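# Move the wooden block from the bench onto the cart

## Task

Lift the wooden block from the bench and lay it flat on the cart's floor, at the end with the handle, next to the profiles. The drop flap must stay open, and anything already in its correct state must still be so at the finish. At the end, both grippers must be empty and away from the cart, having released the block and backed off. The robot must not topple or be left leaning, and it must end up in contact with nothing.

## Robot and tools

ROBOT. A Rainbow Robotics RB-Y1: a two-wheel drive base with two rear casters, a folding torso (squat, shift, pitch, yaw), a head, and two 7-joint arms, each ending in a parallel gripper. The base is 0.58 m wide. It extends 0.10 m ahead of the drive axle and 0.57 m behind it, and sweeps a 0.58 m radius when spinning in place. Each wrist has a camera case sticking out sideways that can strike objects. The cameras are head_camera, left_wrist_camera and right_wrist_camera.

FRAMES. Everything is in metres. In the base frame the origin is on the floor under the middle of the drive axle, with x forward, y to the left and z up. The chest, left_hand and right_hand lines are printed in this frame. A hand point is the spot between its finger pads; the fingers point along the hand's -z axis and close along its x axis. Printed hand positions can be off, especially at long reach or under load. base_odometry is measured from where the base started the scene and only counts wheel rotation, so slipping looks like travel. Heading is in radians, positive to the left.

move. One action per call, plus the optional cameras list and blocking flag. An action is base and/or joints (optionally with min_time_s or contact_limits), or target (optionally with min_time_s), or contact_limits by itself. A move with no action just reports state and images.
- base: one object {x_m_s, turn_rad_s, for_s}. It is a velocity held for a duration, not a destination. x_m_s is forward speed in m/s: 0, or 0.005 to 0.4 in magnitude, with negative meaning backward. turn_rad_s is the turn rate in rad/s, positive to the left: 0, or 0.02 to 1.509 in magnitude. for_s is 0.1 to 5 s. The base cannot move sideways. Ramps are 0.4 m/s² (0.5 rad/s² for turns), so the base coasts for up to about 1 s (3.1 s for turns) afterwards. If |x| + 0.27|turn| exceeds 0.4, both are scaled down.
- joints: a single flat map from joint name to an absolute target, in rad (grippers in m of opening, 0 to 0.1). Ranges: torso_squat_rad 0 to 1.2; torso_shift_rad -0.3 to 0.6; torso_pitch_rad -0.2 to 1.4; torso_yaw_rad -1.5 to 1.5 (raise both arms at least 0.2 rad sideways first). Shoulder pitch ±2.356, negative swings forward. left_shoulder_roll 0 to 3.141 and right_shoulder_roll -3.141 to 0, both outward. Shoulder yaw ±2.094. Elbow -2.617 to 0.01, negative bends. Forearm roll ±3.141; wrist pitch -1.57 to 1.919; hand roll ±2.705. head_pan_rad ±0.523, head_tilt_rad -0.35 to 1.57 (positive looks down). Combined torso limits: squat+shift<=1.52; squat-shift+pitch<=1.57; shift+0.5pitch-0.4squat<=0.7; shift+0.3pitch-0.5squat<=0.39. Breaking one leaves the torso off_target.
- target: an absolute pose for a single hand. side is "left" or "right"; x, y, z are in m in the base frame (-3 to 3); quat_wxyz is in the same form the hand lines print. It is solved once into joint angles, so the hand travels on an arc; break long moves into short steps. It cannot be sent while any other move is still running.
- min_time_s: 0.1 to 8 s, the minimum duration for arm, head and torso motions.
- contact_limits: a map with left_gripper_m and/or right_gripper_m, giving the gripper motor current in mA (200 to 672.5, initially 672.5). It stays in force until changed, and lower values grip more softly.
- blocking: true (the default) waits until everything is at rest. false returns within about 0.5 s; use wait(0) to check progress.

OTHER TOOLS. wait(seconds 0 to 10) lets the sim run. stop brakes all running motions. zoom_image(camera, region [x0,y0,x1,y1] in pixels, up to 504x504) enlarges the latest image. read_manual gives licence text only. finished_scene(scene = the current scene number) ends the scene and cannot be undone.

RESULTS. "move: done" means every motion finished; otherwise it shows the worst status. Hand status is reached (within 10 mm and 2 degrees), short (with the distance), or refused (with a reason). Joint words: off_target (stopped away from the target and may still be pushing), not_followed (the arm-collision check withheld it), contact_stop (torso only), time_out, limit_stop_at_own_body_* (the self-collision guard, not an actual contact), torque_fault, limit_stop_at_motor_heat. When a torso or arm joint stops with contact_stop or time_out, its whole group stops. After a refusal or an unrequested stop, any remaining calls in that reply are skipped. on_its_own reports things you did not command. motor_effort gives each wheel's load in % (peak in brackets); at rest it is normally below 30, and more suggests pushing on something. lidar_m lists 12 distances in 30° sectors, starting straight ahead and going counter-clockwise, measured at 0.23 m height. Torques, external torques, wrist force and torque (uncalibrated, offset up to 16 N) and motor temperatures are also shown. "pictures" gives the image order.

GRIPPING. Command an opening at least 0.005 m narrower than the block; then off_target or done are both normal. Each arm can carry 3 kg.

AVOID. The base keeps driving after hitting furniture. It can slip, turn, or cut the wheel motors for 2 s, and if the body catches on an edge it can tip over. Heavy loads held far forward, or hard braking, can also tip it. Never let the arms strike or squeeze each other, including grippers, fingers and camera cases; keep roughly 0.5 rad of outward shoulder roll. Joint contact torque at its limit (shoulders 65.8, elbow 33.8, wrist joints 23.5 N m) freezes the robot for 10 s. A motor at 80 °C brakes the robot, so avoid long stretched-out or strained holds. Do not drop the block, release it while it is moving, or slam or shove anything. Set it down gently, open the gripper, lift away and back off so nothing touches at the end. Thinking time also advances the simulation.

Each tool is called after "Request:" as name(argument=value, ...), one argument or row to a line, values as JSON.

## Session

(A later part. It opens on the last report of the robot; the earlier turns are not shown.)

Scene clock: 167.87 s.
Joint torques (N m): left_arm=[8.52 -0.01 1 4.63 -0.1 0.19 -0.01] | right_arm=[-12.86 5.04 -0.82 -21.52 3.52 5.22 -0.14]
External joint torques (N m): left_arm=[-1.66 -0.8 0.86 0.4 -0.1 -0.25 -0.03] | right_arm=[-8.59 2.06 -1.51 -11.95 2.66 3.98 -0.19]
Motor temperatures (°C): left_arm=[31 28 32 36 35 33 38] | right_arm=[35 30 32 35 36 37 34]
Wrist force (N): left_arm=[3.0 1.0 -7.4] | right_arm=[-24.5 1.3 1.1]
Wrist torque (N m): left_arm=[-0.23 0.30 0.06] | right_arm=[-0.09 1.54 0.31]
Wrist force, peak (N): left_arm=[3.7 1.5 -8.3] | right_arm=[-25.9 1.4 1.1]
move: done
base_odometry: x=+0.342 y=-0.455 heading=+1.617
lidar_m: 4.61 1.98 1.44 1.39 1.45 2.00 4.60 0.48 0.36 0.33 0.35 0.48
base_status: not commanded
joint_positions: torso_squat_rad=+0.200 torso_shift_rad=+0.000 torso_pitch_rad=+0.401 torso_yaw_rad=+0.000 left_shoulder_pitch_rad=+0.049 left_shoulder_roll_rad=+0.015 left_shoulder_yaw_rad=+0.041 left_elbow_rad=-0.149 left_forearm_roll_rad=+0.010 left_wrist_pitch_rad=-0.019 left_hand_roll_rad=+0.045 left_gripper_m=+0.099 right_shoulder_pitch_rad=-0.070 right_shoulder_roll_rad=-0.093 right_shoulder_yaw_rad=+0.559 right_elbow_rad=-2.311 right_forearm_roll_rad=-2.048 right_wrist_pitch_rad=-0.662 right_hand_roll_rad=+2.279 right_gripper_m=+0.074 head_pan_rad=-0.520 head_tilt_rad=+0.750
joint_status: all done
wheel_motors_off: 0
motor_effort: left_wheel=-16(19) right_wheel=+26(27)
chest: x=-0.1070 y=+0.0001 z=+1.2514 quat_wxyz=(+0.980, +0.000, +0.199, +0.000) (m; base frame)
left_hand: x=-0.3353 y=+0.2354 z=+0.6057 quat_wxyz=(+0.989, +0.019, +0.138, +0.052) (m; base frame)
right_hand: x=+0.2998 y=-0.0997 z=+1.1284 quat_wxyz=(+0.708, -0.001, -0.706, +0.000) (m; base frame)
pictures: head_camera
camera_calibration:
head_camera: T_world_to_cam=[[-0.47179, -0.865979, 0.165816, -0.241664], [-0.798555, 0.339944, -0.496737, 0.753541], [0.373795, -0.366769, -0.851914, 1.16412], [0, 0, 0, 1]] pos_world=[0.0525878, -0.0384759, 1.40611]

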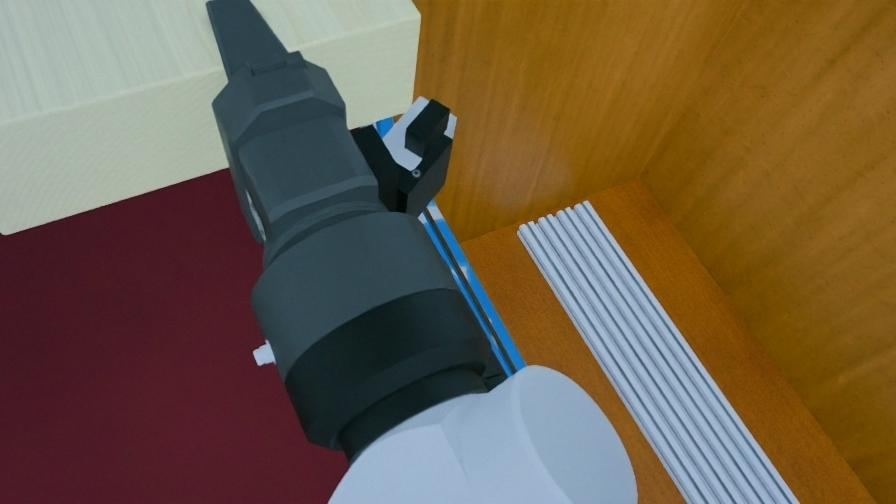

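Request:
move(
  base={"turn_rad_s":-0.1,"for_s":0.45},
  joints={"left_elbow_rad":-1.6,"left_shoulder_roll_rad":0.15},
  cameras=[],
)

Request:
move(
  joints={"torso_squat_rad":0.5,"torso_shift_rad":0.2,"torso_pitch_rad":0.6,"head_tilt_rad":0.6},
  min_time_s=3,
  cameras=["head_camera"],
)

Scene clock: 185.90 s.
Joint torques (N m): left_arm=[-1.91 2.2 2.68 -8.82 -0.01 -1.92 -0.12] | right_arm=[-12.48 4.95 -1.16 -21.31 3.41 5.2 -0.15]
External joint torques (N m): left_arm=[0.38 -1.07 0.66 0.43 -0.05 -0.06 -0.07] | right_arm=[-8.2 1.98 -1.84 -11.74 2.55 3.97 -0.2]
Motor temperatures (°C): left_arm=[31 28 32 36 35 33 38] | right_arm=[35 30 32 36 36 38 34]
Wrist force (N): left_arm=[-5.4 0.6 -3.6] | right_arm=[-24.5 1.2 1.2]
Wrist torque (N m): left_arm=[-0.24 -0.23 0.15] | right_arm=[-0.10 1.53 0.31]
Wrist force, peak (N): left_arm=[2.9 0.7 -8.1] | right_arm=[-25.2 2.9 1.5]
move: done
base_odometry: x=+0.342 y=-0.455 heading=+1.572
lidar_m: 1.86 2.09 1.47 1.39 1.43 1.92 4.71 0.50 0.35 0.34 0.34 0.46
base_status: done (sent for 0.47 of 0.47 s)
joint_positions: torso_squat_rad=+0.200 torso_shift_rad=+0.000 torso_pitch_rad=+0.401 torso_yaw_rad=+0.000 left_shoulder_pitch_rad=+0.049 left_shoulder_roll_rad=+0.150 left_shoulder_yaw_rad=+0.041 left_elbow_rad=-1.600 left_forearm_roll_rad=+0.010 left_wrist_pitch_rad=-0.019 left_hand_roll_rad=+0.045 left_gripper_m=+0.099 right_shoulder_pitch_rad=-0.070 right_shoulder_roll_rad=-0.093 right_shoulder_yaw_rad=+0.559 right_elbow_rad=-2.311 right_forearm_roll_rad=-2.048 right_wrist_pitch_rad=-0.662 right_hand_roll_rad=+2.279 right_gripper_m=+0.074 head_pan_rad=-0.520 head_tilt_rad=+0.750
joint_status: all done
wheel_motors_off: 0
motor_effort: left_wheel=+22(32) right_wheel=-16(39)
chest: x=-0.1071 y=+0.0001 z=+1.2515 quat_wxyz=(+0.980, +0.000, +0.199, +0.000) (m; base frame)
left_hand: x=+0.2684 y=+0.2926 z=+0.8479 quat_wxyz=(+0.831, +0.048, -0.554, -0.027) (m; base frame)
right_hand: x=+0.2998 y=-0.0997 z=+1.1284 quat_wxyz=(+0.708, -0.001, -0.706, +0.000) (m; base frame)
pictures: none
No camera images: "cameras" was empty.

Scene clock: 189.20 s.
Joint torques (N m): left_arm=[1.79 2.15 2.57 -7.47 -0.08 -1.77 -0.11] | right_arm=[-9.37 4.86 -0.04 -21.36 3.39 5.1 -0.11]
External joint torques (N m): left_arm=[-0.35 -0.82 0.59 0.52 -0.12 -0.08 -0.06] | right_arm=[-7.89 2.09 -1.61 -11.75 2.57 3.91 -0.16]
Motor temperatures (°C): left_arm=[31 28 32 36 35 33 38] | right_arm=[35 30 32 36 36 38 34]
Wrist force (N): left_arm=[-4.0 1.3 -5.2] | right_arm=[-23.8 1.5 -3.6]
Wrist torque (N m): left_arm=[-0.33 -0.05 0.14] | right_arm=[-0.16 1.50 0.28]
Wrist force, peak (N): left_arm=[-5.6 1.6 -5.0] | right_arm=[-25.0 1.2 -0.9]
move: done
base_odometry: x=+0.342 y=-0.455 heading=+1.572
lidar_m: 1.86 2.09 1.47 1.39 1.43 1.91 4.71 0.48 0.35 0.34 0.33 0.47
base_status: not commanded
joint_positions: torso_squat_rad=+0.500 torso_shift_rad=+0.200 torso_pitch_rad=+0.601 torso_yaw_rad=+0.000 left_shoulder_pitch_rad=+0.049 left_shoulder_roll_rad=+0.150 left_shoulder_yaw_rad=+0.041 left_elbow_rad=-1.600 left_forearm_roll_rad=+0.010 left_wrist_pitch_rad=-0.019 left_hand_roll_rad=+0.045 left_gripper_m=+0.099 right_shoulder_pitch_rad=-0.070 right_shoulder_roll_rad=-0.093 right_shoulder_yaw_rad=+0.559 right_elbow_rad=-2.311 right_forearm_roll_rad=-2.048 right_wrist_pitch_rad=-0.662 right_hand_roll_rad=+2.279 right_gripper_m=+0.074 head_pan_rad=-0.520 head_tilt_rad=+0.600
joint_status: all done
wheel_motors_off: 0
motor_effort: left_wheel=+20(23) right_wheel=-17(19)
chest: x=+0.0692 y=+0.0001 z=+1.1378 quat_wxyz=(+0.955, +0.000, +0.296, +0.000) (m; base frame)
left_hand: x=+0.3569 y=+0.2927 z=+0.6676 quat_wxyz=(+0.882, +0.045, -0.468, -0.031) (m; base frame)
right_hand: x=+0.4435 y=-0.0997 z=+0.9364 quat_wxyz=(+0.775, -0.001, -0.632, +0.000) (m; base frame)
pictures: head_camera
camera_calibration:
head_camera: T_world_to_cam=[[-0.426087, -0.868339, 0.253845, -0.243039], [-0.842995, 0.279247, -0.459761, 0.81379], [0.328343, -0.409888, -0.850989, 0.977436], [0, 0, 0, 1]] pos_world=[0.261531, -0.0376485, 1.26763]

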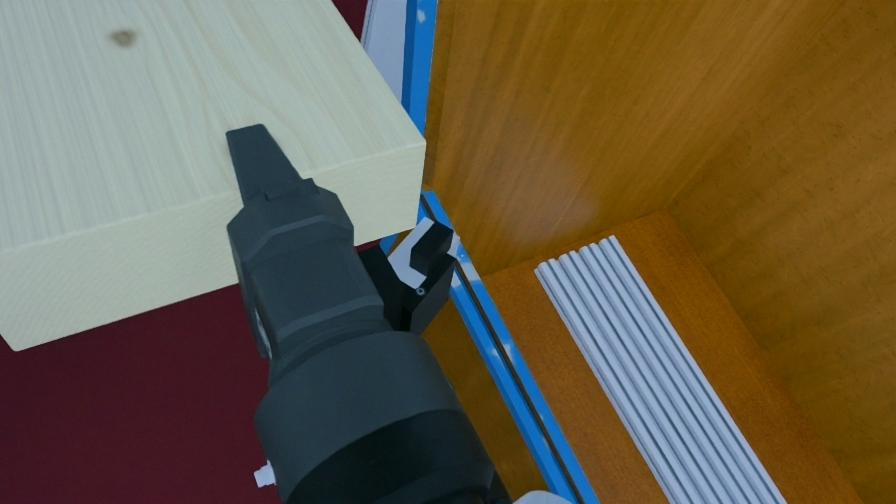

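Request:
move(
  target={"side":"right","x":0.28,"y":-0.30,"z":0.95,"quat_wxyz":[0.7069,0.0159,-0.7069,0.0159]},
  min_time_s=3,
  cameras=["head_camera"],
)

Request:
move(
  target={"side":"right","x":0.28,"y":-0.51,"z":0.95,"quat_wxyz":[0.7069,0.0159,-0.7069,0.0159]},
  min_time_s=3,
  cameras=["head_camera"],
)

Scene clock: 196.00 s.
Joint torques (N m): left_arm=[1.92 2 2.97 -7.68 0.06 -1.78 -0.05] | right_arm=[5.8 -3.51 -7.87 -15.06 2.74 -7.08 -0.45]
External joint torques (N m): left_arm=[-0.22 -0.96 0.98 0.31 0.02 -0.09 0] | right_arm=[-2.69 0.78 -5.41 -8.66 1.87 -5.42 -0.5]
Motor temperatures (°C): left_arm=[31 28 32 36 35 33 38] | right_arm=[35 30 32 36 36 38 34]
Wrist force (N): left_arm=[-4.1 0.5 -4.8] | right_arm=[-24.4 1.4 0.5]
Wrist torque (N m): left_arm=[-0.23 -0.07 0.15] | right_arm=[-0.16 1.54 0.30]
Wrist force, peak (N): left_arm=[-5.2 -0.1 -5.8] | right_arm=[-24.6 4.1 -4.3]
move: done
base_odometry: x=+0.342 y=-0.455 heading=+1.572
lidar_m: 1.88 2.08 1.46 1.39 1.44 1.91 4.73 0.50 0.34 0.33 0.34 0.46
base_status: not commanded
joint_positions: torso_squat_rad=+0.500 torso_shift_rad=+0.200 torso_pitch_rad=+0.601 torso_yaw_rad=+0.000 left_shoulder_pitch_rad=+0.049 left_shoulder_roll_rad=+0.150 left_shoulder_yaw_rad=+0.041 left_elbow_rad=-1.600 left_forearm_roll_rad=+0.010 left_wrist_pitch_rad=-0.019 left_hand_roll_rad=+0.045 left_gripper_m=+0.099 right_shoulder_pitch_rad=+0.694 right_shoulder_roll_rad=-0.800 right_shoulder_yaw_rad=+0.258 right_elbow_rad=-2.292 right_forearm_roll_rad=-0.882 right_wrist_pitch_rad=-0.893 right_hand_roll_rad=+0.511 right_gripper_m=+0.074 head_pan_rad=-0.520 head_tilt_rad=+0.600
joint_status: all done
wheel_motors_off: 0
motor_effort: left_wheel=+19(22) right_wheel=-17(20)
chest: x=+0.0692 y=+0.0000 z=+1.1378 quat_wxyz=(+0.955, +0.000, +0.296, +0.000) (m; base frame)
left_hand: x=+0.3569 y=+0.2926 z=+0.6677 quat_wxyz=(+0.882, +0.045, -0.468, -0.031) (m; base frame)
right_hand: x=+0.2793 y=-0.2997 z=+0.9490 quat_wxyz=(+0.710, +0.016, -0.704, +0.016) (m; base frame)
right_hand_status: reached (checked arc, planned for 3.0 s): 1 mm and 0.5 deg off.
pictures: head_camera
camera_calibration:
head_camera: T_world_to_cam=[[-0.426133, -0.868349, 0.253731, -0.242995], [-0.842967, 0.279336, -0.459758, 0.813856], [0.328355, -0.409805, -0.851025, 0.977526], [0, 0, 0, 1]] pos_world=[0.261531, -0.0377484, 1.26773]

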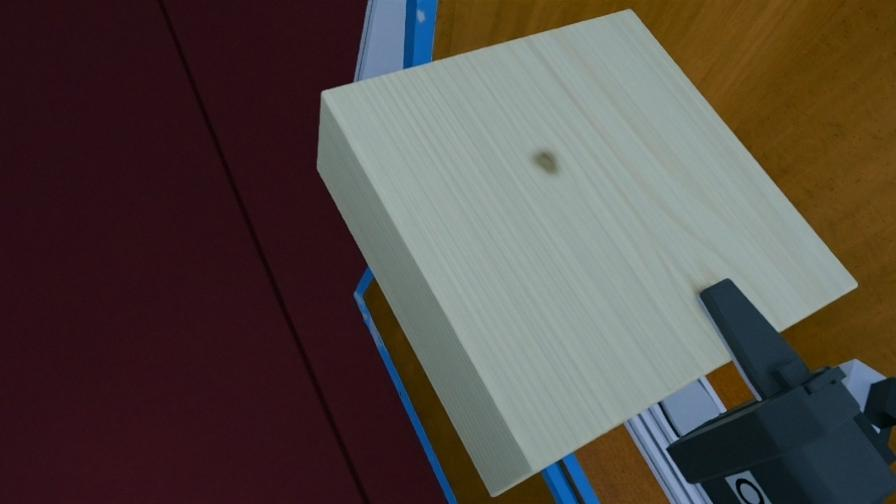

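Scene clock: 199.33 s.
Joint torques (N m): left_arm=[1.82 2.45 2.91 -7.47 -0.09 -1.75 -0.07] | right_arm=[7.04 -6.37 -13.55 -2.74 -1.72 -8.1 -0.61]
External joint torques (N m): left_arm=[-0.32 -0.52 0.92 0.52 -0.13 -0.06 -0.03] | right_arm=[-1.17 -0.51 -7.97 -2.5 -1.51 -6.22 -0.66]
Motor temperatures (°C): left_arm=[31 28 32 36 35 33 38] | right_arm=[35 30 32 35 36 38 34]
Wrist force (N): left_arm=[-3.3 0.7 -5.4] | right_arm=[-24.1 1.2 0.5]
Wrist torque (N m): left_arm=[-0.29 0.00 0.13] | right_arm=[-0.14 1.56 0.31]
Wrist force, peak (N): left_arm=[-5.2 1.0 -5.6] | right_arm=[-25.2 0.9 -1.1]
move: done
base_odometry: x=+0.342 y=-0.455 heading=+1.572
lidar_m: 1.86 2.08 1.47 1.40 1.44 1.91 4.72 0.50 0.36 0.33 0.33 0.46
base_status: not commanded
joint_positions: torso_squat_rad=+0.500 torso_shift_rad=+0.200 torso_pitch_rad=+0.601 torso_yaw_rad=+0.000 left_shoulder_pitch_rad=+0.049 left_shoulder_roll_rad=+0.150 left_shoulder_yaw_rad=+0.041 left_elbow_rad=-1.600 left_forearm_roll_rad=+0.010 left_wrist_pitch_rad=-0.019 left_hand_roll_rad=+0.045 left_gripper_m=+0.099 right_shoulder_pitch_rad=+0.726 right_shoulder_roll_rad=-1.116 right_shoulder_yaw_rad=-0.035 right_elbow_rad=-1.698 right_forearm_roll_rad=-0.952 right_wrist_pitch_rad=-1.205 right_hand_roll_rad=-0.164 right_gripper_m=+0.074 head_pan_rad=-0.520 head_tilt_rad=+0.600
joint_status: all done
wheel_motors_off: 0
motor_effort: left_wheel=+20(21) right_wheel=-16(19)
chest: x=+0.0692 y=-0.0001 z=+1.1378 quat_wxyz=(+0.955, +0.000, +0.296, +0.000) (m; base frame)
left_hand: x=+0.3569 y=+0.2927 z=+0.6677 quat_wxyz=(+0.882, +0.045, -0.468, -0.031) (m; base frame)
right_hand: x=+0.2793 y=-0.5099 z=+0.9489 quat_wxyz=(+0.709, +0.016, -0.705, +0.015) (m; base frame)
right_hand_status: reached (checked arc, planned for 3.0 s): 1 mm and 0.3 deg off.
pictures: head_camera
camera_calibration:
head_camera: T_world_to_cam=[[-0.426172, -0.86837, 0.253597, -0.242902], [-0.842954, 0.279443, -0.459717, 0.813832], [0.328339, -0.409689, -0.851087, 0.977572], [0, 0, 0, 1]] pos_world=[0.261531, -0.0378484, 1.26773]

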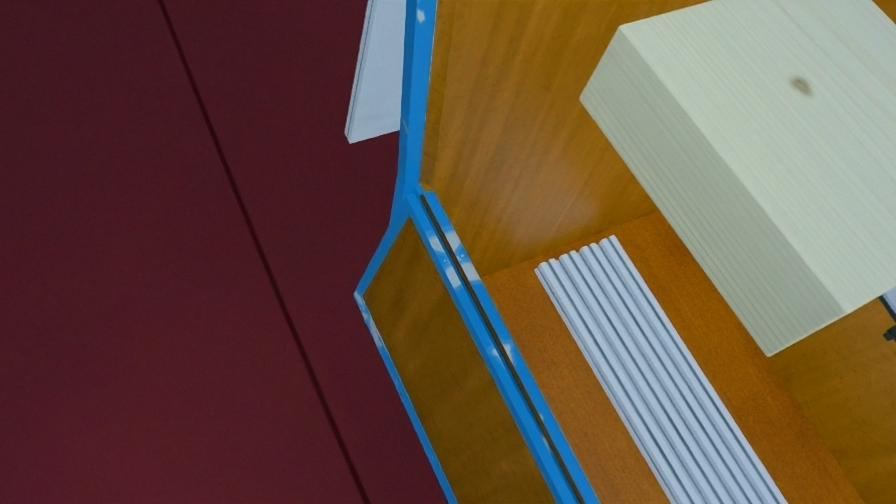

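Request:
move(
  target={"side":"right","x":0.39,"y":-0.519,"z":0.82,"quat_wxyz":[0.9062,-0.0063,-0.4226,-0.0136]},
  min_time_s=3,
  cameras=["head_camera"],
)

Scene clock: 208.17 s.
Joint torques (N m): left_arm=[1.86 2.34 2.77 -7.52 0.03 -1.86 -0.1] | right_arm=[-5.47 -12.99 -12.31 -1.76 -0.3 -5.96 -0.09]
External joint torques (N m): left_arm=[-0.29 -0.63 0.79 0.47 0 -0.17 -0.06] | right_arm=[-6.55 -2.94 -4.97 -1.56 -0.5 -4.49 -0.12]
Motor temperatures (°C): left_arm=[31 28 32 36 35 33 38] | right_arm=[34 30 32 34 36 38 34]
Wrist force (N): left_arm=[-5.0 1.0 -4.7] | right_arm=[-18.6 1.2 -14.6]
Wrist torque (N m): left_arm=[-0.31 -0.17 0.14] | right_arm=[-0.32 1.12 0.19]
Wrist force, peak (N): left_arm=[-5.0 0.8 -5.6] | right_arm=[-25.0 1.3 0.7]
move: done
base_odometry: x=+0.342 y=-0.455 heading=+1.572
lidar_m: 1.86 2.08 1.46 1.39 1.44 1.92 4.71 0.50 0.36 0.34 0.33 0.46
base_status: not commanded
joint_positions: torso_squat_rad=+0.500 torso_shift_rad=+0.200 torso_pitch_rad=+0.601 torso_yaw_rad=+0.000 left_shoulder_pitch_rad=+0.049 left_shoulder_roll_rad=+0.150 left_shoulder_yaw_rad=+0.041 left_elbow_rad=-1.600 left_forearm_roll_rad=+0.010 left_wrist_pitch_rad=-0.019 left_hand_roll_rad=+0.045 left_gripper_m=+0.099 right_shoulder_pitch_rad=+0.407 right_shoulder_roll_rad=-1.395 right_shoulder_yaw_rad=-0.015 right_elbow_rad=-1.740 right_forearm_roll_rad=-1.545 right_wrist_pitch_rad=-0.240 right_hand_roll_rad=+0.154 right_gripper_m=+0.074 head_pan_rad=-0.520 head_tilt_rad=+0.600
joint_status: all done
wheel_motors_off: 0
motor_effort: left_wheel=+21(21) right_wheel=-16(19)
chest: x=+0.0691 y=-0.0001 z=+1.1378 quat_wxyz=(+0.955, +0.000, +0.296, +0.000) (m; base frame)
left_hand: x=+0.3569 y=+0.2927 z=+0.6677 quat_wxyz=(+0.882, +0.045, -0.468, -0.032) (m; base frame)
right_hand: x=+0.3883 y=-0.5192 z=+0.8189 quat_wxyz=(+0.907, -0.002, -0.421, -0.013) (m; base frame)
right_hand_status: reached (checked arc, planned for 3.0 s): 2 mm and 0.5 deg off.
pictures: head_camera
camera_calibration:
head_camera: T_world_to_cam=[[-0.426144, -0.868406, 0.253522, -0.242816], [-0.842963, 0.279456, -0.459693, 0.813805], [0.328352, -0.409605, -0.851122, 0.977617], [0, 0, 0, 1]] pos_world=[0.261531, -0.0378487, 1.26773]

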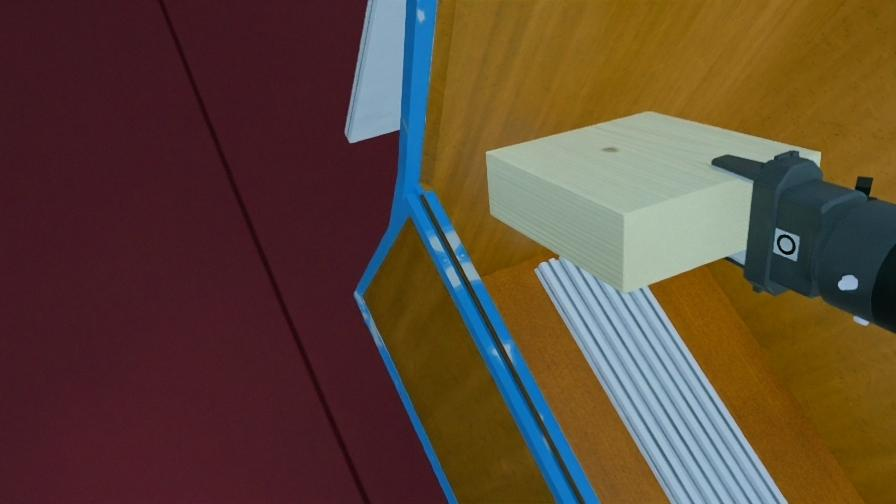

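Request:
move(
  target={"side":"right","x":0.38,"y":-0.555,"z":0.82,"quat_wxyz":[0.9062,-0.0063,-0.4226,-0.0136]},
  min_time_s=1.5,
  cameras=[],
)

Request:
move(
  joints={"torso_squat_rad":1.0},
  min_time_s=5,
  cameras=["head_camera"],
)

Scene clock: 212.43 s.
Joint torques (N m): left_arm=[1.99 2.06 2.86 -7.51 -0.09 -1.82 -0.04] | right_arm=[-5.54 -13.75 -11.03 2.37 -0.38 -6.18 -0.46]
External joint torques (N m): left_arm=[-0.15 -0.91 0.87 0.48 -0.12 -0.13 0] | right_arm=[-6.42 -3.12 -4.59 1.05 -0.39 -4.72 -0.5]
Motor temperatures (°C): left_arm=[31 28 32 36 35 33 38] | right_arm=[34 31 32 34 36 38 34]
Wrist force (N): left_arm=[-3.3 1.0 -4.8] | right_arm=[-18.5 1.5 -14.1]
Wrist torque (N m): left_arm=[-0.29 -0.02 0.11] | right_arm=[-0.36 1.10 0.22]
Wrist force, peak (N): left_arm=[-5.4 1.3 -5.3] | right_arm=[-19.2 1.1 -14.8]
move: done
base_odometry: x=+0.342 y=-0.455 heading=+1.572
lidar_m: 1.87 2.08 1.47 1.38 1.44 1.91 4.71 0.50 0.35 0.33 0.33 0.46
base_status: not commanded
joint_positions: torso_squat_rad=+0.500 torso_shift_rad=+0.200 torso_pitch_rad=+0.601 torso_yaw_rad=+0.000 left_shoulder_pitch_rad=+0.049 left_shoulder_roll_rad=+0.150 left_shoulder_yaw_rad=+0.041 left_elbow_rad=-1.600 left_forearm_roll_rad=+0.010 left_wrist_pitch_rad=-0.019 left_hand_roll_rad=+0.045 left_gripper_m=+0.099 right_shoulder_pitch_rad=+0.406 right_shoulder_roll_rad=-1.495 right_shoulder_yaw_rad=+0.092 right_elbow_rad=-1.614 right_forearm_roll_rad=-1.327 right_wrist_pitch_rad=-0.371 right_hand_roll_rad=-0.170 right_gripper_m=+0.074 head_pan_rad=-0.520 head_tilt_rad=+0.600
joint_status: all done
wheel_motors_off: 0
motor_effort: left_wheel=+21(21) right_wheel=-17(19)
chest: x=+0.0691 y=-0.0001 z=+1.1378 quat_wxyz=(+0.955, +0.000, +0.296, +0.000) (m; base frame)
left_hand: x=+0.3569 y=+0.2927 z=+0.6677 quat_wxyz=(+0.882, +0.045, -0.468, -0.032) (m; base frame)
right_hand: x=+0.3783 y=-0.5549 z=+0.8192 quat_wxyz=(+0.907, -0.010, -0.420, -0.015) (m; base frame)
right_hand_status: reached (checked arc, planned for 1.5 s): 2 mm and 0.5 deg off.
pictures: none
No camera images: "cameras" was empty.

Scene clock: 217.73 s.
Joint torques (N m): left_arm=[1.92 2.17 2.84 -7.57 0.03 -1.82 -0.07] | right_arm=[-5.65 -13.69 -11.53 2.25 -0.41 -6.16 -0.61]
External joint torques (N m): left_arm=[-0.22 -0.81 0.85 0.42 0 -0.13 -0.03] | right_arm=[-6.53 -3.05 -5.08 0.93 -0.43 -4.71 -0.65]
Motor temperatures (°C): left_arm=[31 28 32 36 35 33 38] | right_arm=[34 31 32 33 36 38 34]
Wrist force (N): left_arm=[-4.9 0.9 -4.9] | right_arm=[-18.8 1.8 -14.7]
Wrist torque (N m): left_arm=[-0.24 -0.15 0.16] | right_arm=[-0.44 1.11 0.19]
Wrist force, peak (N): left_arm=[-5.1 1.2 -5.9] | right_arm=[-18.9 1.2 -15.1]
move: done
base_odometry: x=+0.342 y=-0.455 heading=+1.572
lidar_m: 1.86 2.07 1.48 1.40 1.42 1.91 4.73 0.50 0.36 0.34 0.34 0.46
base_status: not commanded
joint_positions: torso_squat_rad=+1.000 torso_shift_rad=+0.200 torso_pitch_rad=+0.601 torso_yaw_rad=+0.000 left_shoulder_pitch_rad=+0.049 left_shoulder_roll_rad=+0.150 left_shoulder_yaw_rad=+0.041 left_elbow_rad=-1.600 left_forearm_roll_rad=+0.010 left_wrist_pitch_rad=-0.019 left_hand_roll_rad=+0.045 left_gripper_m=+0.099 right_shoulder_pitch_rad=+0.406 right_shoulder_roll_rad=-1.495 right_shoulder_yaw_rad=+0.092 right_elbow_rad=-1.614 right_forearm_roll_rad=-1.327 right_wrist_pitch_rad=-0.371 right_hand_roll_rad=-0.170 right_gripper_m=+0.074 head_pan_rad=-0.520 head_tilt_rad=+0.600
joint_status: all done
wheel_motors_off: 0
motor_effort: left_wheel=+20(22) right_wheel=-17(19)
chest: x=+0.0221 y=-0.0001 z=+0.9065 quat_wxyz=(+0.955, +0.000, +0.296, +0.000) (m; base frame)
left_hand: x=+0.3099 y=+0.2927 z=+0.4365 quat_wxyz=(+0.882, +0.045, -0.468, -0.032) (m; base frame)
right_hand: x=+0.3313 y=-0.5549 z=+0.5879 quat_wxyz=(+0.907, -0.010, -0.420, -0.015) (m; base frame)
pictures: head_camera
camera_calibration:
head_camera: T_world_to_cam=[[-0.426204, -0.868403, 0.253429, -0.204138], [-0.842853, 0.279451, -0.459898, 0.667962], [0.328556, -0.409613, -0.851039, 0.796087], [0, 0, 0, 1]] pos_world=[0.21443, -0.0378487, 1.03643]

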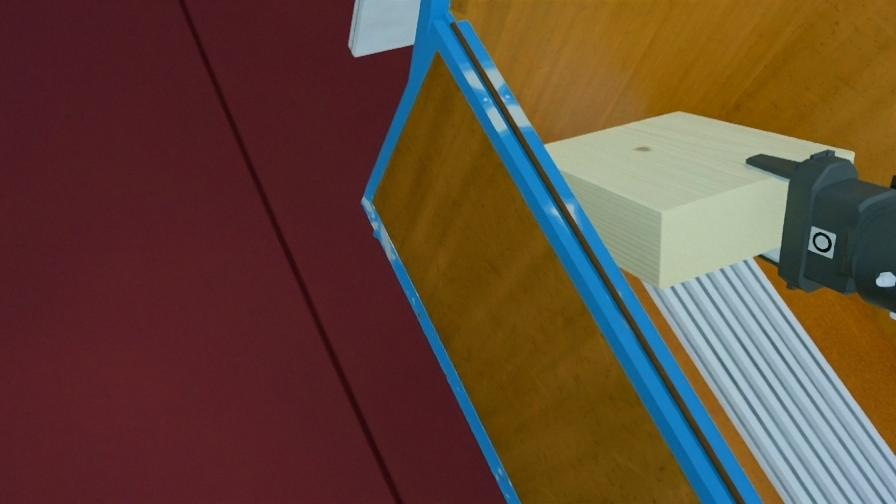

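Request:
move(
  cameras=["right_wrist_camera"],
)

Scene clock: 218.33 s.
Joint torques (N m): left_arm=[1.86 2.26 2.94 -7.5 -0.11 -1.82 -0.03] | right_arm=[-5.55 -14.19 -11.31 2.47 -0.46 -6.21 -0.57]
External joint torques (N m): left_arm=[-0.28 -0.71 0.95 0.49 -0.15 -0.13 0.01] | right_arm=[-6.42 -3.55 -4.87 1.15 -0.47 -4.76 -0.61]
Motor temperatures (°C): left_arm=[31 28 32 36 35 33 38] | right_arm=[34 31 32 33 36 38 34]
Wrist force (N): left_arm=[-4.4 0.7 -4.8] | right_arm=[-18.4 1.8 -14.5]
Wrist torque (N m): left_arm=[-0.28 -0.11 0.16] | right_arm=[-0.43 1.12 0.18]
Wrist force, peak (N): left_arm=[-5.2 0.5 -5.3] | right_arm=[-18.6 1.3 -14.8]
base_odometry: x=+0.342 y=-0.455 heading=+1.572
lidar_m: 1.86 2.07 1.46 1.39 1.43 1.91 4.71 0.50 0.36 0.33 0.34 0.46
base_status: not commanded
joint_positions: torso_squat_rad=+1.000 torso_shift_rad=+0.200 torso_pitch_rad=+0.601 torso_yaw_rad=+0.000 left_shoulder_pitch_rad=+0.049 left_shoulder_roll_rad=+0.150 left_shoulder_yaw_rad=+0.041 left_elbow_rad=-1.600 left_forearm_roll_rad=+0.010 left_wrist_pitch_rad=-0.019 left_hand_roll_rad=+0.045 left_gripper_m=+0.099 right_shoulder_pitch_rad=+0.406 right_shoulder_roll_rad=-1.495 right_shoulder_yaw_rad=+0.092 right_elbow_rad=-1.614 right_forearm_roll_rad=-1.327 right_wrist_pitch_rad=-0.371 right_hand_roll_rad=-0.170 right_gripper_m=+0.074 head_pan_rad=-0.520 head_tilt_rad=+0.600
joint_status: all done
wheel_motors_off: 0
motor_effort: left_wheel=+21(22) right_wheel=-18(19)
chest: x=+0.0221 y=-0.0001 z=+0.9065 quat_wxyz=(+0.955, +0.000, +0.296, +0.000) (m; base frame)
left_hand: x=+0.3099 y=+0.2927 z=+0.4365 quat_wxyz=(+0.882, +0.045, -0.468, -0.032) (m; base frame)
right_hand: x=+0.3313 y=-0.5549 z=+0.5879 quat_wxyz=(+0.907, -0.010, -0.420, -0.015) (m; base frame)
pictures: right_wrist_camera
camera_calibration:
right_wrist_camera: T_world_to_cam=[[-0.627079, -0.0102646, -0.778888, 0.658745], [-0.380045, 0.87686, 0.294417, 0.466417], [0.679954, 0.480636, -0.553762, 0.43918], [0, 0, 0, 1]] pos_world=[0.291723, -0.613306, 0.618968]

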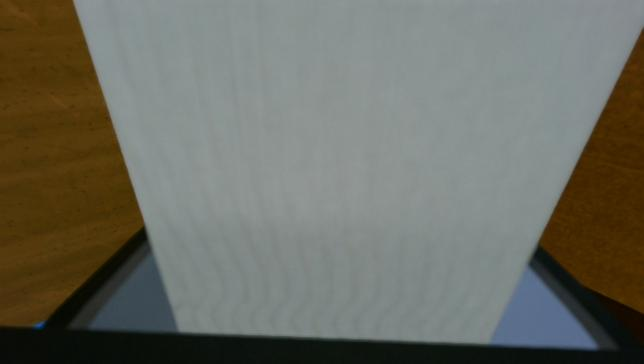

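Request:
move(
  joints={"torso_squat_rad":1.12},
  min_time_s=2,
  cameras=[],
)

Request:
move(
  target={"side":"right","x":0.38,"y":-0.555,"z":0.52,"quat_wxyz":[0.9063,0.0021,-0.4226,0.0045]},
  min_time_s=2,
  cameras=["head_camera"],
)

Scene clock: 227.53 s.
Joint torques (N m): left_arm=[1.82 2.16 2.72 -7.37 -0.08 -1.77 -0.01] | right_arm=[-5.44 -13.79 -11.11 2.28 -0.48 -6.08 -0.51]
External joint torques (N m): left_arm=[-0.32 -0.82 0.73 0.62 -0.11 -0.08 0.04] | right_arm=[-6.32 -3.14 -4.67 0.96 -0.49 -4.62 -0.55]
Motor temperatures (°C): left_arm=[31 28 32 36 34 33 38] | right_arm=[34 31 32 33 36 38 34]
Wrist force (N): left_arm=[-4.1 1.1 -4.9] | right_arm=[-19.0 1.7 -14.3]
Wrist torque (N m): left_arm=[-0.34 -0.06 0.16] | right_arm=[-0.40 1.10 0.23]
Wrist force, peak (N): left_arm=[-5.1 0.3 -6.0] | right_arm=[-19.2 1.2 -14.6]
move: done
base_odometry: x=+0.342 y=-0.455 heading=+1.572
lidar_m: 1.87 2.07 1.46 1.38 1.44 1.92 4.70 0.51 0.35 0.34 0.34 0.46
base_status: not commanded
joint_positions: torso_squat_rad=+1.120 torso_shift_rad=+0.200 torso_pitch_rad=+0.601 torso_yaw_rad=+0.000 left_shoulder_pitch_rad=+0.049 left_shoulder_roll_rad=+0.150 left_shoulder_yaw_rad=+0.041 left_elbow_rad=-1.600 left_forearm_roll_rad=+0.010 left_wrist_pitch_rad=-0.019 left_hand_roll_rad=+0.045 left_gripper_m=+0.099 right_shoulder_pitch_rad=+0.406 right_shoulder_roll_rad=-1.495 right_shoulder_yaw_rad=+0.092 right_elbow_rad=-1.614 right_forearm_roll_rad=-1.327 right_wrist_pitch_rad=-0.371 right_hand_roll_rad=-0.170 right_gripper_m=+0.074 head_pan_rad=-0.520 head_tilt_rad=+0.600
joint_status: all done
wheel_motors_off: 0
motor_effort: left_wheel=+20(21) right_wheel=-16(19)
chest: x=+0.0075 y=-0.0001 z=+0.8347 quat_wxyz=(+0.955, +0.000, +0.296, +0.000) (m; base frame)
left_hand: x=+0.2953 y=+0.2927 z=+0.3647 quat_wxyz=(+0.882, +0.045, -0.468, -0.032) (m; base frame)
right_hand: x=+0.3167 y=-0.5549 z=+0.5162 quat_wxyz=(+0.907, -0.010, -0.420, -0.015) (m; base frame)
pictures: none
No camera images: "cameras" was empty.

Scene clock: 229.87 s.
Joint torques (N m): left_arm=[2 1.93 2.65 -7.53 -0.03 -1.78 0] | right_arm=[-9.64 -20.5 -12.87 2.79 -0.67 -5.66 -0.45]
External joint torques (N m): left_arm=[-0.14 -1.04 0.66 0.46 -0.07 -0.09 0.05] | right_arm=[-7.72 -5.17 -5.5 1.24 -0.66 -4.28 -0.48]
Motor temperatures (°C): left_arm=[31 28 32 36 34 33 38] | right_arm=[34 31 32 33 36 38 34]
Wrist force (N): left_arm=[-4.5 1.0 -4.5] | right_arm=[-19.3 1.8 -14.2]
Wrist torque (N m): left_arm=[-0.34 -0.10 0.13] | right_arm=[-0.40 1.05 0.21]
Wrist force, peak (N): left_arm=[-4.8 1.0 -6.0] | right_arm=[-19.3 1.8 -14.5]
move: done
base_odometry: x=+0.342 y=-0.455 heading=+1.572
lidar_m: 1.86 2.08 1.46 1.39 1.44 1.93 4.72 0.50 0.36 0.34 0.34 0.46
base_status: not commanded
joint_positions: torso_squat_rad=+1.120 torso_shift_rad=+0.200 torso_pitch_rad=+0.601 torso_yaw_rad=+0.000 left_shoulder_pitch_rad=+0.049 left_shoulder_roll_rad=+0.150 left_shoulder_yaw_rad=+0.041 left_elbow_rad=-1.600 left_forearm_roll_rad=+0.010 left_wrist_pitch_rad=-0.019 left_hand_roll_rad=+0.045 left_gripper_m=+0.099 right_shoulder_pitch_rad=+0.106 right_shoulder_roll_rad=-1.533 right_shoulder_yaw_rad=+0.245 right_elbow_rad=-1.499 right_forearm_roll_rad=-1.189 right_wrist_pitch_rad=-0.260 right_hand_roll_rad=-0.341 right_gripper_m=+0.074 head_pan_rad=-0.520 head_tilt_rad=+0.600
joint_status: all done
wheel_motors_off: 0
motor_effort: left_wheel=+21(21) right_wheel=-17(19)
chest: x=+0.0075 y=-0.0001 z=+0.8347 quat_wxyz=(+0.955, +0.000, +0.296, +0.000) (m; base frame)
left_hand: x=+0.2953 y=+0.2927 z=+0.3647 quat_wxyz=(+0.882, +0.045, -0.468, -0.032) (m; base frame)
right_hand: x=+0.3777 y=-0.5546 z=+0.5191 quat_wxyz=(+0.907, -0.006, -0.420, +0.001) (m; base frame)
right_hand_status: reached (checked arc, planned for 2.0 s): 2 mm and 1.1 deg off.
pictures: head_camera
camera_calibration:
head_camera: T_world_to_cam=[[-0.426175, -0.86842, 0.253419, -0.192162], [-0.842878, 0.279448, -0.459854, 0.622599], [0.328529, -0.40958, -0.851066, 0.739811], [0, 0, 0, 1]] pos_world=[0.199831, -0.0378488, 0.96463]

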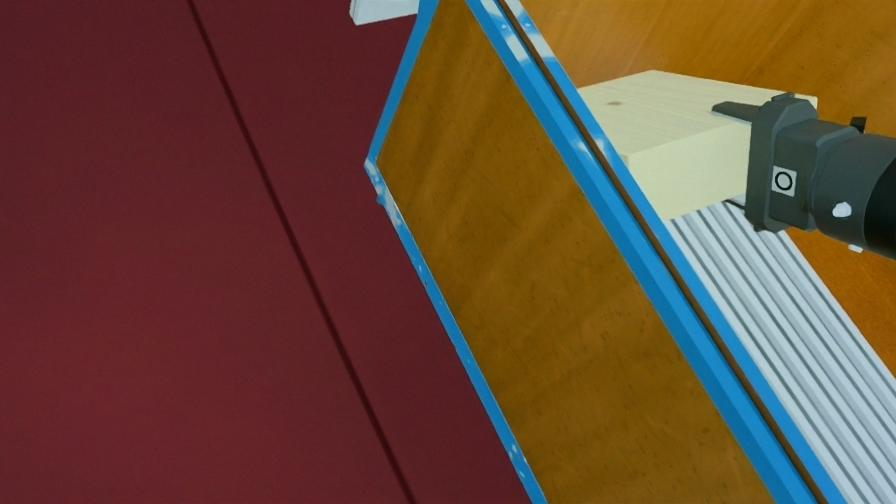

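Request:
move(
  target={"side":"right","x":0.38,"y":-0.535,"z":0.505,"quat_wxyz":[0.9063,0.0021,-0.4226,0.0045]},
  min_time_s=1.5,
  cameras=[],
)

Request:
move(
  target={"side":"right","x":0.38,"y":-0.525,"z":0.505,"quat_wxyz":[0.9063,0.0021,-0.4226,0.0045]},
  min_time_s=1.5,
  cameras=[],
)

Request:
move(
  target={"side":"right","x":0.38,"y":-0.515,"z":0.505,"quat_wxyz":[0.9063,0.0021,-0.4226,0.0045]},
  min_time_s=1.5,
)

Scene clock: 235.37 s.
Joint torques (N m): left_arm=[1.76 2.32 2.68 -7.56 -0.02 -1.81 -0.06] | right_arm=[-9.36 -18.37 -13 0.1 -0.76 -5.77 -0.07]
External joint torques (N m): left_arm=[-0.38 -0.66 0.7 0.43 -0.05 -0.12 -0.01] | right_arm=[-7.59 -2.83 -5.34 -0.6 -0.81 -4.34 -0.11]
Motor temperatures (°C): left_arm=[31 28 32 36 34 33 38] | right_arm=[34 31 32 32 36 38 34]
Wrist force (N): left_arm=[-4.7 0.7 -5.1] | right_arm=[-18.7 1.5 -14.5]
Wrist torque (N m): left_arm=[-0.30 -0.18 0.16] | right_arm=[-0.32 1.14 0.23]
Wrist force, peak (N): left_arm=[-4.8 0.7 -6.1] | right_arm=[-18.7 1.5 -14.8]
move: done
base_odometry: x=+0.342 y=-0.455 heading=+1.572
lidar_m: 1.85 2.08 1.47 1.39 1.43 1.90 4.71 0.50 0.36 0.33 0.34 0.46
base_status: not commanded
joint_positions: torso_squat_rad=+1.120 torso_shift_rad=+0.200 torso_pitch_rad=+0.601 torso_yaw_rad=+0.000 left_shoulder_pitch_rad=+0.049 left_shoulder_roll_rad=+0.150 left_shoulder_yaw_rad=+0.041 left_elbow_rad=-1.600 left_forearm_roll_rad=+0.010 left_wrist_pitch_rad=-0.019 left_hand_roll_rad=+0.045 left_gripper_m=+0.099 right_shoulder_pitch_rad=+0.061 right_shoulder_roll_rad=-1.459 right_shoulder_yaw_rad=+0.246 right_elbow_rad=-1.515 right_forearm_roll_rad=-1.193 right_wrist_pitch_rad=-0.213 right_hand_roll_rad=-0.262 right_gripper_m=+0.074 head_pan_rad=-0.520 head_tilt_rad=+0.600
joint_status: all done
wheel_motors_off: 0
motor_effort: left_wheel=+21(21) right_wheel=-16(18)
chest: x=+0.0075 y=-0.0001 z=+0.8347 quat_wxyz=(+0.955, +0.000, +0.296, +0.000) (m; base frame)
left_hand: x=+0.2953 y=+0.2927 z=+0.3647 quat_wxyz=(+0.882, +0.045, -0.468, -0.032) (m; base frame)
right_hand: x=+0.3782 y=-0.5353 z=+0.5037 quat_wxyz=(+0.907, +0.002, -0.421, +0.004) (m; base frame)
right_hand_status: reached (checked arc, planned for 1.5 s): 2 mm and 0.3 deg off.
pictures: none
No camera images: "cameras" was empty.

Scene clock: 237.20 s.
Joint torques (N m): left_arm=[1.96 2.05 2.64 -7.61 0 -1.84 -0.08] | right_arm=[-5.46 -17.24 -16.74 -0.95 -0.81 -5.99 -0.07]
External joint torques (N m): left_arm=[-0.18 -0.93 0.65 0.39 -0.04 -0.15 -0.04] | right_arm=[-3.85 -2.24 -8.85 -1.21 -0.9 -4.54 -0.1]
Motor temperatures (°C): left_arm=[31 28 32 36 34 33 38] | right_arm=[34 31 32 32 36 38 34]
Wrist force (N): left_arm=[-4.5 0.3 -4.4] | right_arm=[-18.9 1.0 -14.4]
Wrist torque (N m): left_arm=[-0.24 -0.11 0.14] | right_arm=[-0.33 1.12 0.21]
Wrist force, peak (N): left_arm=[-5.1 0.1 -5.3] | right_arm=[-19.2 1.2 -14.9]
move: done
base_odometry: x=+0.342 y=-0.455 heading=+1.572
lidar_m: 1.86 2.07 1.46 1.39 1.44 1.90 4.71 0.51 0.35 0.33 0.34 0.47
base_status: not commanded
joint_positions: torso_squat_rad=+1.120 torso_shift_rad=+0.200 torso_pitch_rad=+0.601 torso_yaw_rad=+0.000 left_shoulder_pitch_rad=+0.049 left_shoulder_roll_rad=+0.150 left_shoulder_yaw_rad=+0.041 left_elbow_rad=-1.600 left_forearm_roll_rad=+0.010 left_wrist_pitch_rad=-0.019 left_hand_roll_rad=+0.045 left_gripper_m=+0.099 right_shoulder_pitch_rad=+0.084 right_shoulder_roll_rad=-1.431 right_shoulder_yaw_rad=+0.194 right_elbow_rad=-1.551 right_forearm_roll_rad=-1.218 right_wrist_pitch_rad=-0.176 right_hand_roll_rad=-0.203 right_gripper_m=+0.074 head_pan_rad=-0.520 head_tilt_rad=+0.600
joint_status: all done
wheel_motors_off: 0
motor_effort: left_wheel=+21(21) right_wheel=-16(19)
chest: x=+0.0075 y=-0.0001 z=+0.8347 quat_wxyz=(+0.955, +0.000, +0.296, +0.000) (m; base frame)
left_hand: x=+0.2953 y=+0.2927 z=+0.3647 quat_wxyz=(+0.882, +0.045, -0.468, -0.032) (m; base frame)
right_hand: x=+0.3785 y=-0.5256 z=+0.5040 quat_wxyz=(+0.907, +0.006, -0.421, +0.006) (m; base frame)
right_hand_status: reached (checked arc, planned for 1.5 s): 2 mm and 0.5 deg off.
pictures: none
No camera images: "cameras" was empty.

Scene clock: 239.03 s.
Joint torques (N m): left_arm=[1.86 2.19 2.67 -7.65 0.03 -1.82 -0.12] | right_arm=[-5.47 -16.01 -17.44 -2.91 -0.67 -5.99 -0.12]
External joint torques (N m): left_arm=[-0.27 -0.79 0.68 0.34 -0.01 -0.13 -0.08] | right_arm=[-4.33 -1.78 -9.06 -2.27 -0.83 -4.52 -0.16]
Motor temperatures (°C): left_arm=[31 28 32 36 34 33 38] | right_arm=[34 31 32 32 36 38 34]
Wrist force (N): left_arm=[-4.4 0.3 -4.7] | right_arm=[-18.7 1.3 -14.1]
Wrist torque (N m): left_arm=[-0.21 -0.12 0.10] | right_arm=[-0.39 1.14 0.22]
Wrist force, peak (N): left_arm=[-5.1 0.6 -5.4] | right_arm=[-19.3 1.0 -14.5]
move: done
base_odometry: x=+0.342 y=-0.455 heading=+1.572
lidar_m: 1.85 2.07 1.48 1.39 1.43 1.91 4.71 0.49 0.36 0.33 0.34 0.47
base_status: not commanded
joint_positions: torso_squat_rad=+1.120 torso_shift_rad=+0.200 torso_pitch_rad=+0.601 torso_yaw_rad=+0.000 left_shoulder_pitch_rad=+0.049 left_shoulder_roll_rad=+0.150 left_shoulder_yaw_rad=+0.041 left_elbow_rad=-1.600 left_forearm_roll_rad=+0.010 left_wrist_pitch_rad=-0.019 left_hand_roll_rad=+0.045 left_gripper_m=+0.099 right_shoulder_pitch_rad=+0.117 right_shoulder_roll_rad=-1.349 right_shoulder_yaw_rad=+0.085 right_elbow_rad=-1.597 right_forearm_roll_rad=-1.248 right_wrist_pitch_rad=-0.085 right_hand_roll_rad=-0.090 right_gripper_m=+0.074 head_pan_rad=-0.520 head_tilt_rad=+0.600
joint_status: all done
wheel_motors_off: 0
motor_effort: left_wheel=+20(21) right_wheel=-17(18)
chest: x=+0.0075 y=-0.0001 z=+0.8347 quat_wxyz=(+0.955, +0.000, +0.296, +0.000) (m; base frame)
left_hand: x=+0.2953 y=+0.2927 z=+0.3647 quat_wxyz=(+0.882, +0.045, -0.468, -0.032) (m; base frame)
right_hand: x=+0.3782 y=-0.5155 z=+0.5037 quat_wxyz=(+0.907, +0.005, -0.421, +0.005) (m; base frame)
right_hand_status: reached (checked arc, planned for 1.5 s): 2 mm and 0.4 deg off.
pictures: head_camera, left_wrist_camera, right_wrist_camera
camera_calibration:
head_camera: T_world_to_cam=[[-0.426175, -0.86842, 0.253419, -0.192162], [-0.842878, 0.279448, -0.459854, 0.622599], [0.328529, -0.40958, -0.851066, 0.739811], [0, 0, 0, 1]] pos_world=[0.199831, -0.0378488, 0.96463]
left_wrist_camera: T_world_to_cam=[[0.567099, -0.0706703, 0.820612, -0.446636], [-0.376624, -0.908302, 0.182051, 0.339671], [0.732498, -0.412303, -0.541713, 0.174447], [0, 0, 0, 1]] pos_world=[0.253433, 0.348885, 0.399178]
right_wrist_camera: T_world_to_cam=[[-0.625145, -0.0342547, -0.779756, 0.610318], [-0.423203, 0.854307, 0.30176, 0.475538], [0.655814, 0.518639, -0.548563, 0.367796], [0, 0, 0, 1]] pos_world=[0.341581, -0.576102, 0.53416]

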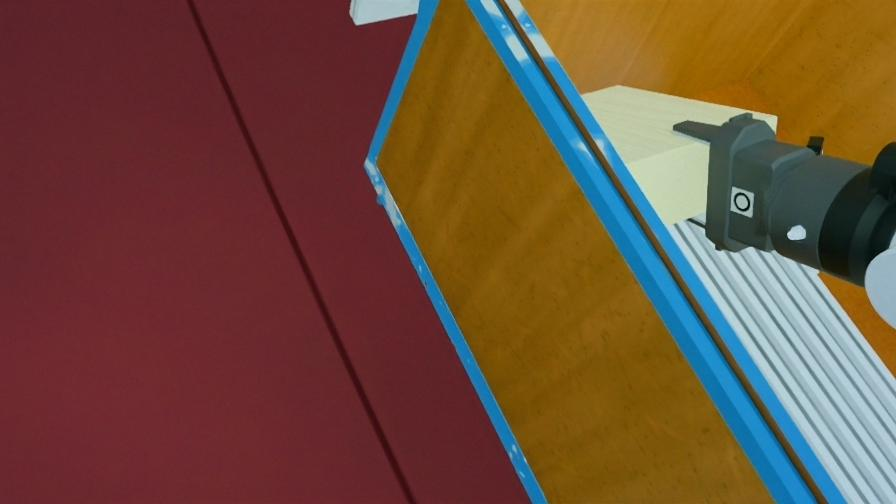

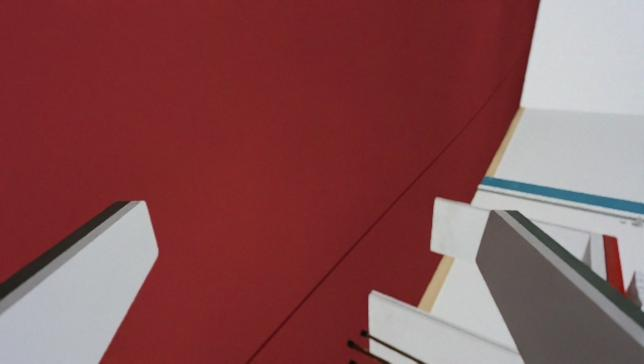

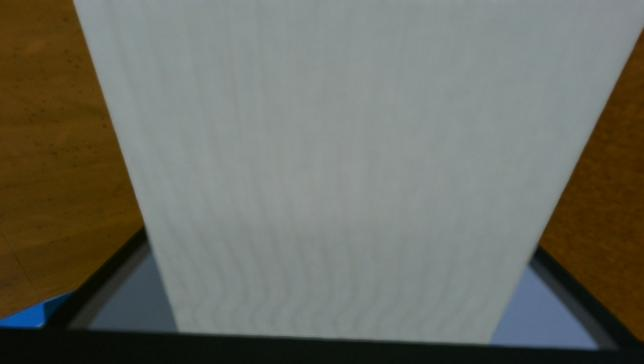

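Request:
move(
  target={"side":"right","x":0.38,"y":-0.507,"z":0.505,"quat_wxyz":[0.9063,0.0021,-0.4226,0.0045]},
  min_time_s=1.5,
  cameras=[],
)

Request:
move(
  target={"side":"right","x":0.38,"y":-0.5,"z":0.505,"quat_wxyz":[0.9063,0.0021,-0.4226,0.0045]},
  min_time_s=1.5,
  cameras=[],
)

Request:
move(
  target={"side":"right","x":0.38,"y":-0.493,"z":0.505,"quat_wxyz":[0.9063,0.0021,-0.4226,0.0045]},
  min_time_s=1.5,
  cameras=["head_camera"],
)

Scene clock: 242.47 s.
Joint torques (N m): left_arm=[1.89 2.21 2.8 -7.35 -0.1 -1.75 -0.02] | right_arm=[-4.51 -15.52 -17.79 -4.41 0.12 -6 -0.09]
External joint torques (N m): left_arm=[-0.25 -0.77 0.81 0.65 -0.13 -0.06 0.02] | right_arm=[-3.81 -1.75 -9.02 -2.88 -0.07 -4.51 -0.12]
Motor temperatures (°C): left_arm=[31 28 32 36 34 33 38] | right_arm=[34 31 33 32 36 38 34]
Wrist force (N): left_arm=[-4.8 0.3 -5.1] | right_arm=[-18.6 1.2 -14.6]
Wrist torque (N m): left_arm=[-0.21 -0.11 0.12] | right_arm=[-0.36 1.14 0.23]
Wrist force, peak (N): left_arm=[-4.7 0.3 -5.9] | right_arm=[-19.3 1.1 -14.2]
move: done
base_odometry: x=+0.342 y=-0.455 heading=+1.572
lidar_m: 1.87 2.09 1.47 1.39 1.43 1.90 4.71 0.49 0.35 0.34 0.34 0.46
base_status: not commanded
joint_positions: torso_squat_rad=+1.120 torso_shift_rad=+0.200 torso_pitch_rad=+0.601 torso_yaw_rad=+0.000 left_shoulder_pitch_rad=+0.049 left_shoulder_roll_rad=+0.150 left_shoulder_yaw_rad=+0.041 left_elbow_rad=-1.600 left_forearm_roll_rad=+0.010 left_wrist_pitch_rad=-0.019 left_hand_roll_rad=+0.045 left_gripper_m=+0.099 right_shoulder_pitch_rad=+0.128 right_shoulder_roll_rad=-1.260 right_shoulder_yaw_rad=-0.008 right_elbow_rad=-1.631 right_forearm_roll_rad=-1.235 right_wrist_pitch_rad=+0.008 right_hand_roll_rad=-0.017 right_gripper_m=+0.074 head_pan_rad=-0.520 head_tilt_rad=+0.600
joint_status: all done
wheel_motors_off: 0
motor_effort: left_wheel=+20(21) right_wheel=-17(18)
chest: x=+0.0075 y=-0.0001 z=+0.8347 quat_wxyz=(+0.955, +0.000, +0.296, +0.000) (m; base frame)
left_hand: x=+0.2953 y=+0.2927 z=+0.3647 quat_wxyz=(+0.882, +0.045, -0.468, -0.032) (m; base frame)
right_hand: x=+0.3783 y=-0.5075 z=+0.5036 quat_wxyz=(+0.907, +0.004, -0.421, +0.005) (m; base frame)
right_hand_status: reached (checked arc, planned for 1.5 s): 2 mm and 0.3 deg off.
pictures: none
No camera images: "cameras" was empty.

Scene clock: 244.30 s.
Joint torques (N m): left_arm=[1.78 2 3.04 -7.5 -0.07 -1.76 -0.08] | right_arm=[-10.5 -12.31 -13.64 -15.39 -1.01 -5.62 -0.49]
External joint torques (N m): left_arm=[-0.36 -0.97 1.05 0.49 -0.11 -0.07 -0.03] | right_arm=[-10.16 1.16 -4.62 -13.06 -1.21 -4.13 -0.53]
Motor temperatures (°C): left_arm=[31 28 32 36 34 33 38] | right_arm=[34 31 33 32 36 38 34]
Wrist force (N): left_arm=[-4.4 0.8 -4.5] | right_arm=[-17.1 -18.3 -14.1]
Wrist torque (N m): left_arm=[-0.30 -0.10 0.13] | right_arm=[-0.25 1.20 0.75]
Wrist force, peak (N): left_arm=[-5.3 1.0 -5.4] | right_arm=[-22.5 -14.4 -14.3]
move: done
base_odometry: x=+0.342 y=-0.455 heading=+1.572
lidar_m: 1.85 2.09 1.48 1.38 1.43 1.92 4.70 0.49 0.36 0.34 0.33 0.47
base_status: not commanded
joint_positions: torso_squat_rad=+1.120 torso_shift_rad=+0.200 torso_pitch_rad=+0.601 torso_yaw_rad=+0.000 left_shoulder_pitch_rad=+0.049 left_shoulder_roll_rad=+0.150 left_shoulder_yaw_rad=+0.041 left_elbow_rad=-1.600 left_forearm_roll_rad=+0.010 left_wrist_pitch_rad=-0.019 left_hand_roll_rad=+0.045 left_gripper_m=+0.099 right_shoulder_pitch_rad=+0.127 right_shoulder_roll_rad=-1.175 right_shoulder_yaw_rad=-0.083 right_elbow_rad=-1.659 right_forearm_roll_rad=-1.184 right_wrist_pitch_rad=+0.094 right_hand_roll_rad=+0.011 right_gripper_m=+0.074 head_pan_rad=-0.520 head_tilt_rad=+0.600
joint_status: all done
wheel_motors_off: 0
motor_effort: left_wheel=+20(21) right_wheel=-16(18)
chest: x=+0.0075 y=-0.0001 z=+0.8347 quat_wxyz=(+0.955, +0.000, +0.296, +0.000) (m; base frame)
left_hand: x=+0.2954 y=+0.2925 z=+0.3647 quat_wxyz=(+0.882, +0.045, -0.468, -0.032) (m; base frame)
right_hand: x=+0.3777 y=-0.5022 z=+0.5033 quat_wxyz=(+0.907, +0.002, -0.420, +0.004) (m; base frame)
right_hand_status: reached (checked arc, planned for 1.5 s): 4 mm and 0.3 deg off.
pictures: none
No camera images: "cameras" was empty.

Scene clock: 246.13 s.
Joint torques (N m): left_arm=[2.09 2.01 2.75 -7.58 -0.05 -1.74 -0.07] | right_arm=[-12.63 -11.03 -11.47 -20.64 -2.22 -6.01 -1.11]
External joint torques (N m): left_arm=[-0.05 -0.96 0.76 0.41 -0.08 -0.05 -0.03] | right_arm=[-12.46 2.23 -2.39 -17.83 -2.42 -4.51 -1.15]
Motor temperatures (°C): left_arm=[31 28 32 36 34 33 38] | right_arm=[34 31 33 32 36 38 34]
Wrist force (N): left_arm=[-4.9 0.2 -4.8] | right_arm=[-20.0 -26.6 -13.2]
Wrist torque (N m): left_arm=[-0.21 -0.17 0.13] | right_arm=[-0.28 1.07 1.48]
Wrist force, peak (N): left_arm=[-5.3 0.8 -5.3] | right_arm=[-17.8 -30.0 -15.2]
move: done
base_odometry: x=+0.342 y=-0.455 heading=+1.572
lidar_m: 1.86 2.07 1.47 1.38 1.44 1.91 4.70 0.50 0.35 0.34 0.33 0.46
base_status: not commanded
joint_positions: torso_squat_rad=+1.120 torso_shift_rad=+0.200 torso_pitch_rad=+0.601 torso_yaw_rad=+0.000 left_shoulder_pitch_rad=+0.049 left_shoulder_roll_rad=+0.150 left_shoulder_yaw_rad=+0.041 left_elbow_rad=-1.600 left_forearm_roll_rad=+0.010 left_wrist_pitch_rad=-0.019 left_hand_roll_rad=+0.045 left_gripper_m=+0.099 right_shoulder_pitch_rad=+0.123 right_shoulder_roll_rad=-1.128 right_shoulder_yaw_rad=-0.119 right_elbow_rad=-1.681 right_forearm_roll_rad=-1.141 right_wrist_pitch_rad=+0.141 right_hand_roll_rad=+0.013 right_gripper_m=+0.074 head_pan_rad=-0.520 head_tilt_rad=+0.600
joint_status: all done
wheel_motors_off: 0
motor_effort: left_wheel=+16(20) right_wheel=-13(17)
chest: x=+0.0075 y=-0.0002 z=+0.8347 quat_wxyz=(+0.955, +0.000, +0.296, +0.000) (m; base frame)
left_hand: x=+0.2954 y=+0.2924 z=+0.3646 quat_wxyz=(+0.882, +0.045, -0.468, -0.032) (m; base frame)
right_hand: x=+0.3776 y=-0.4964 z=+0.5035 quat_wxyz=(+0.907, +0.002, -0.420, +0.005) (m; base frame)
right_hand_status: reached (checked arc, planned for 1.5 s): 4 mm and 0.3 deg off.
pictures: head_camera
camera_calibration:
head_camera: T_world_to_cam=[[-0.426522, -0.868219, 0.253527, -0.19236], [-0.842774, 0.279737, -0.459868, 0.622658], [0.328345, -0.409809, -0.851026, 0.73972], [0, 0, 0, 1]] pos_world=[0.199831, -0.0380471, 0.96463]

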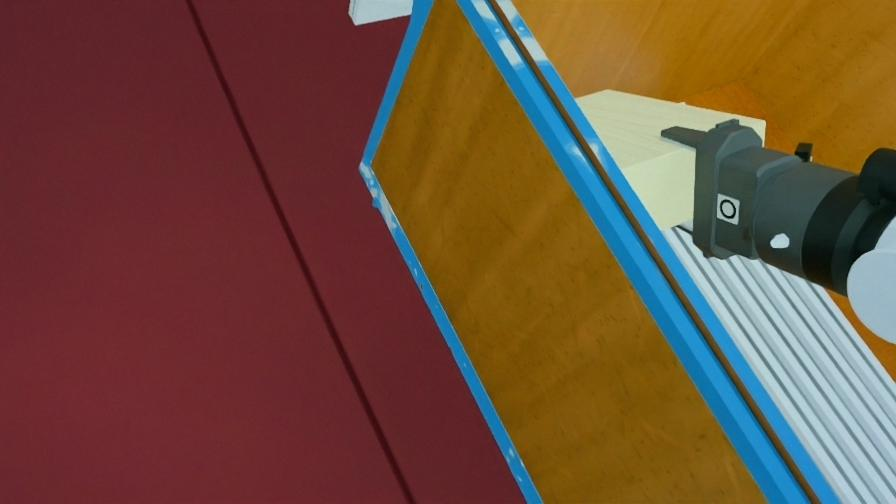

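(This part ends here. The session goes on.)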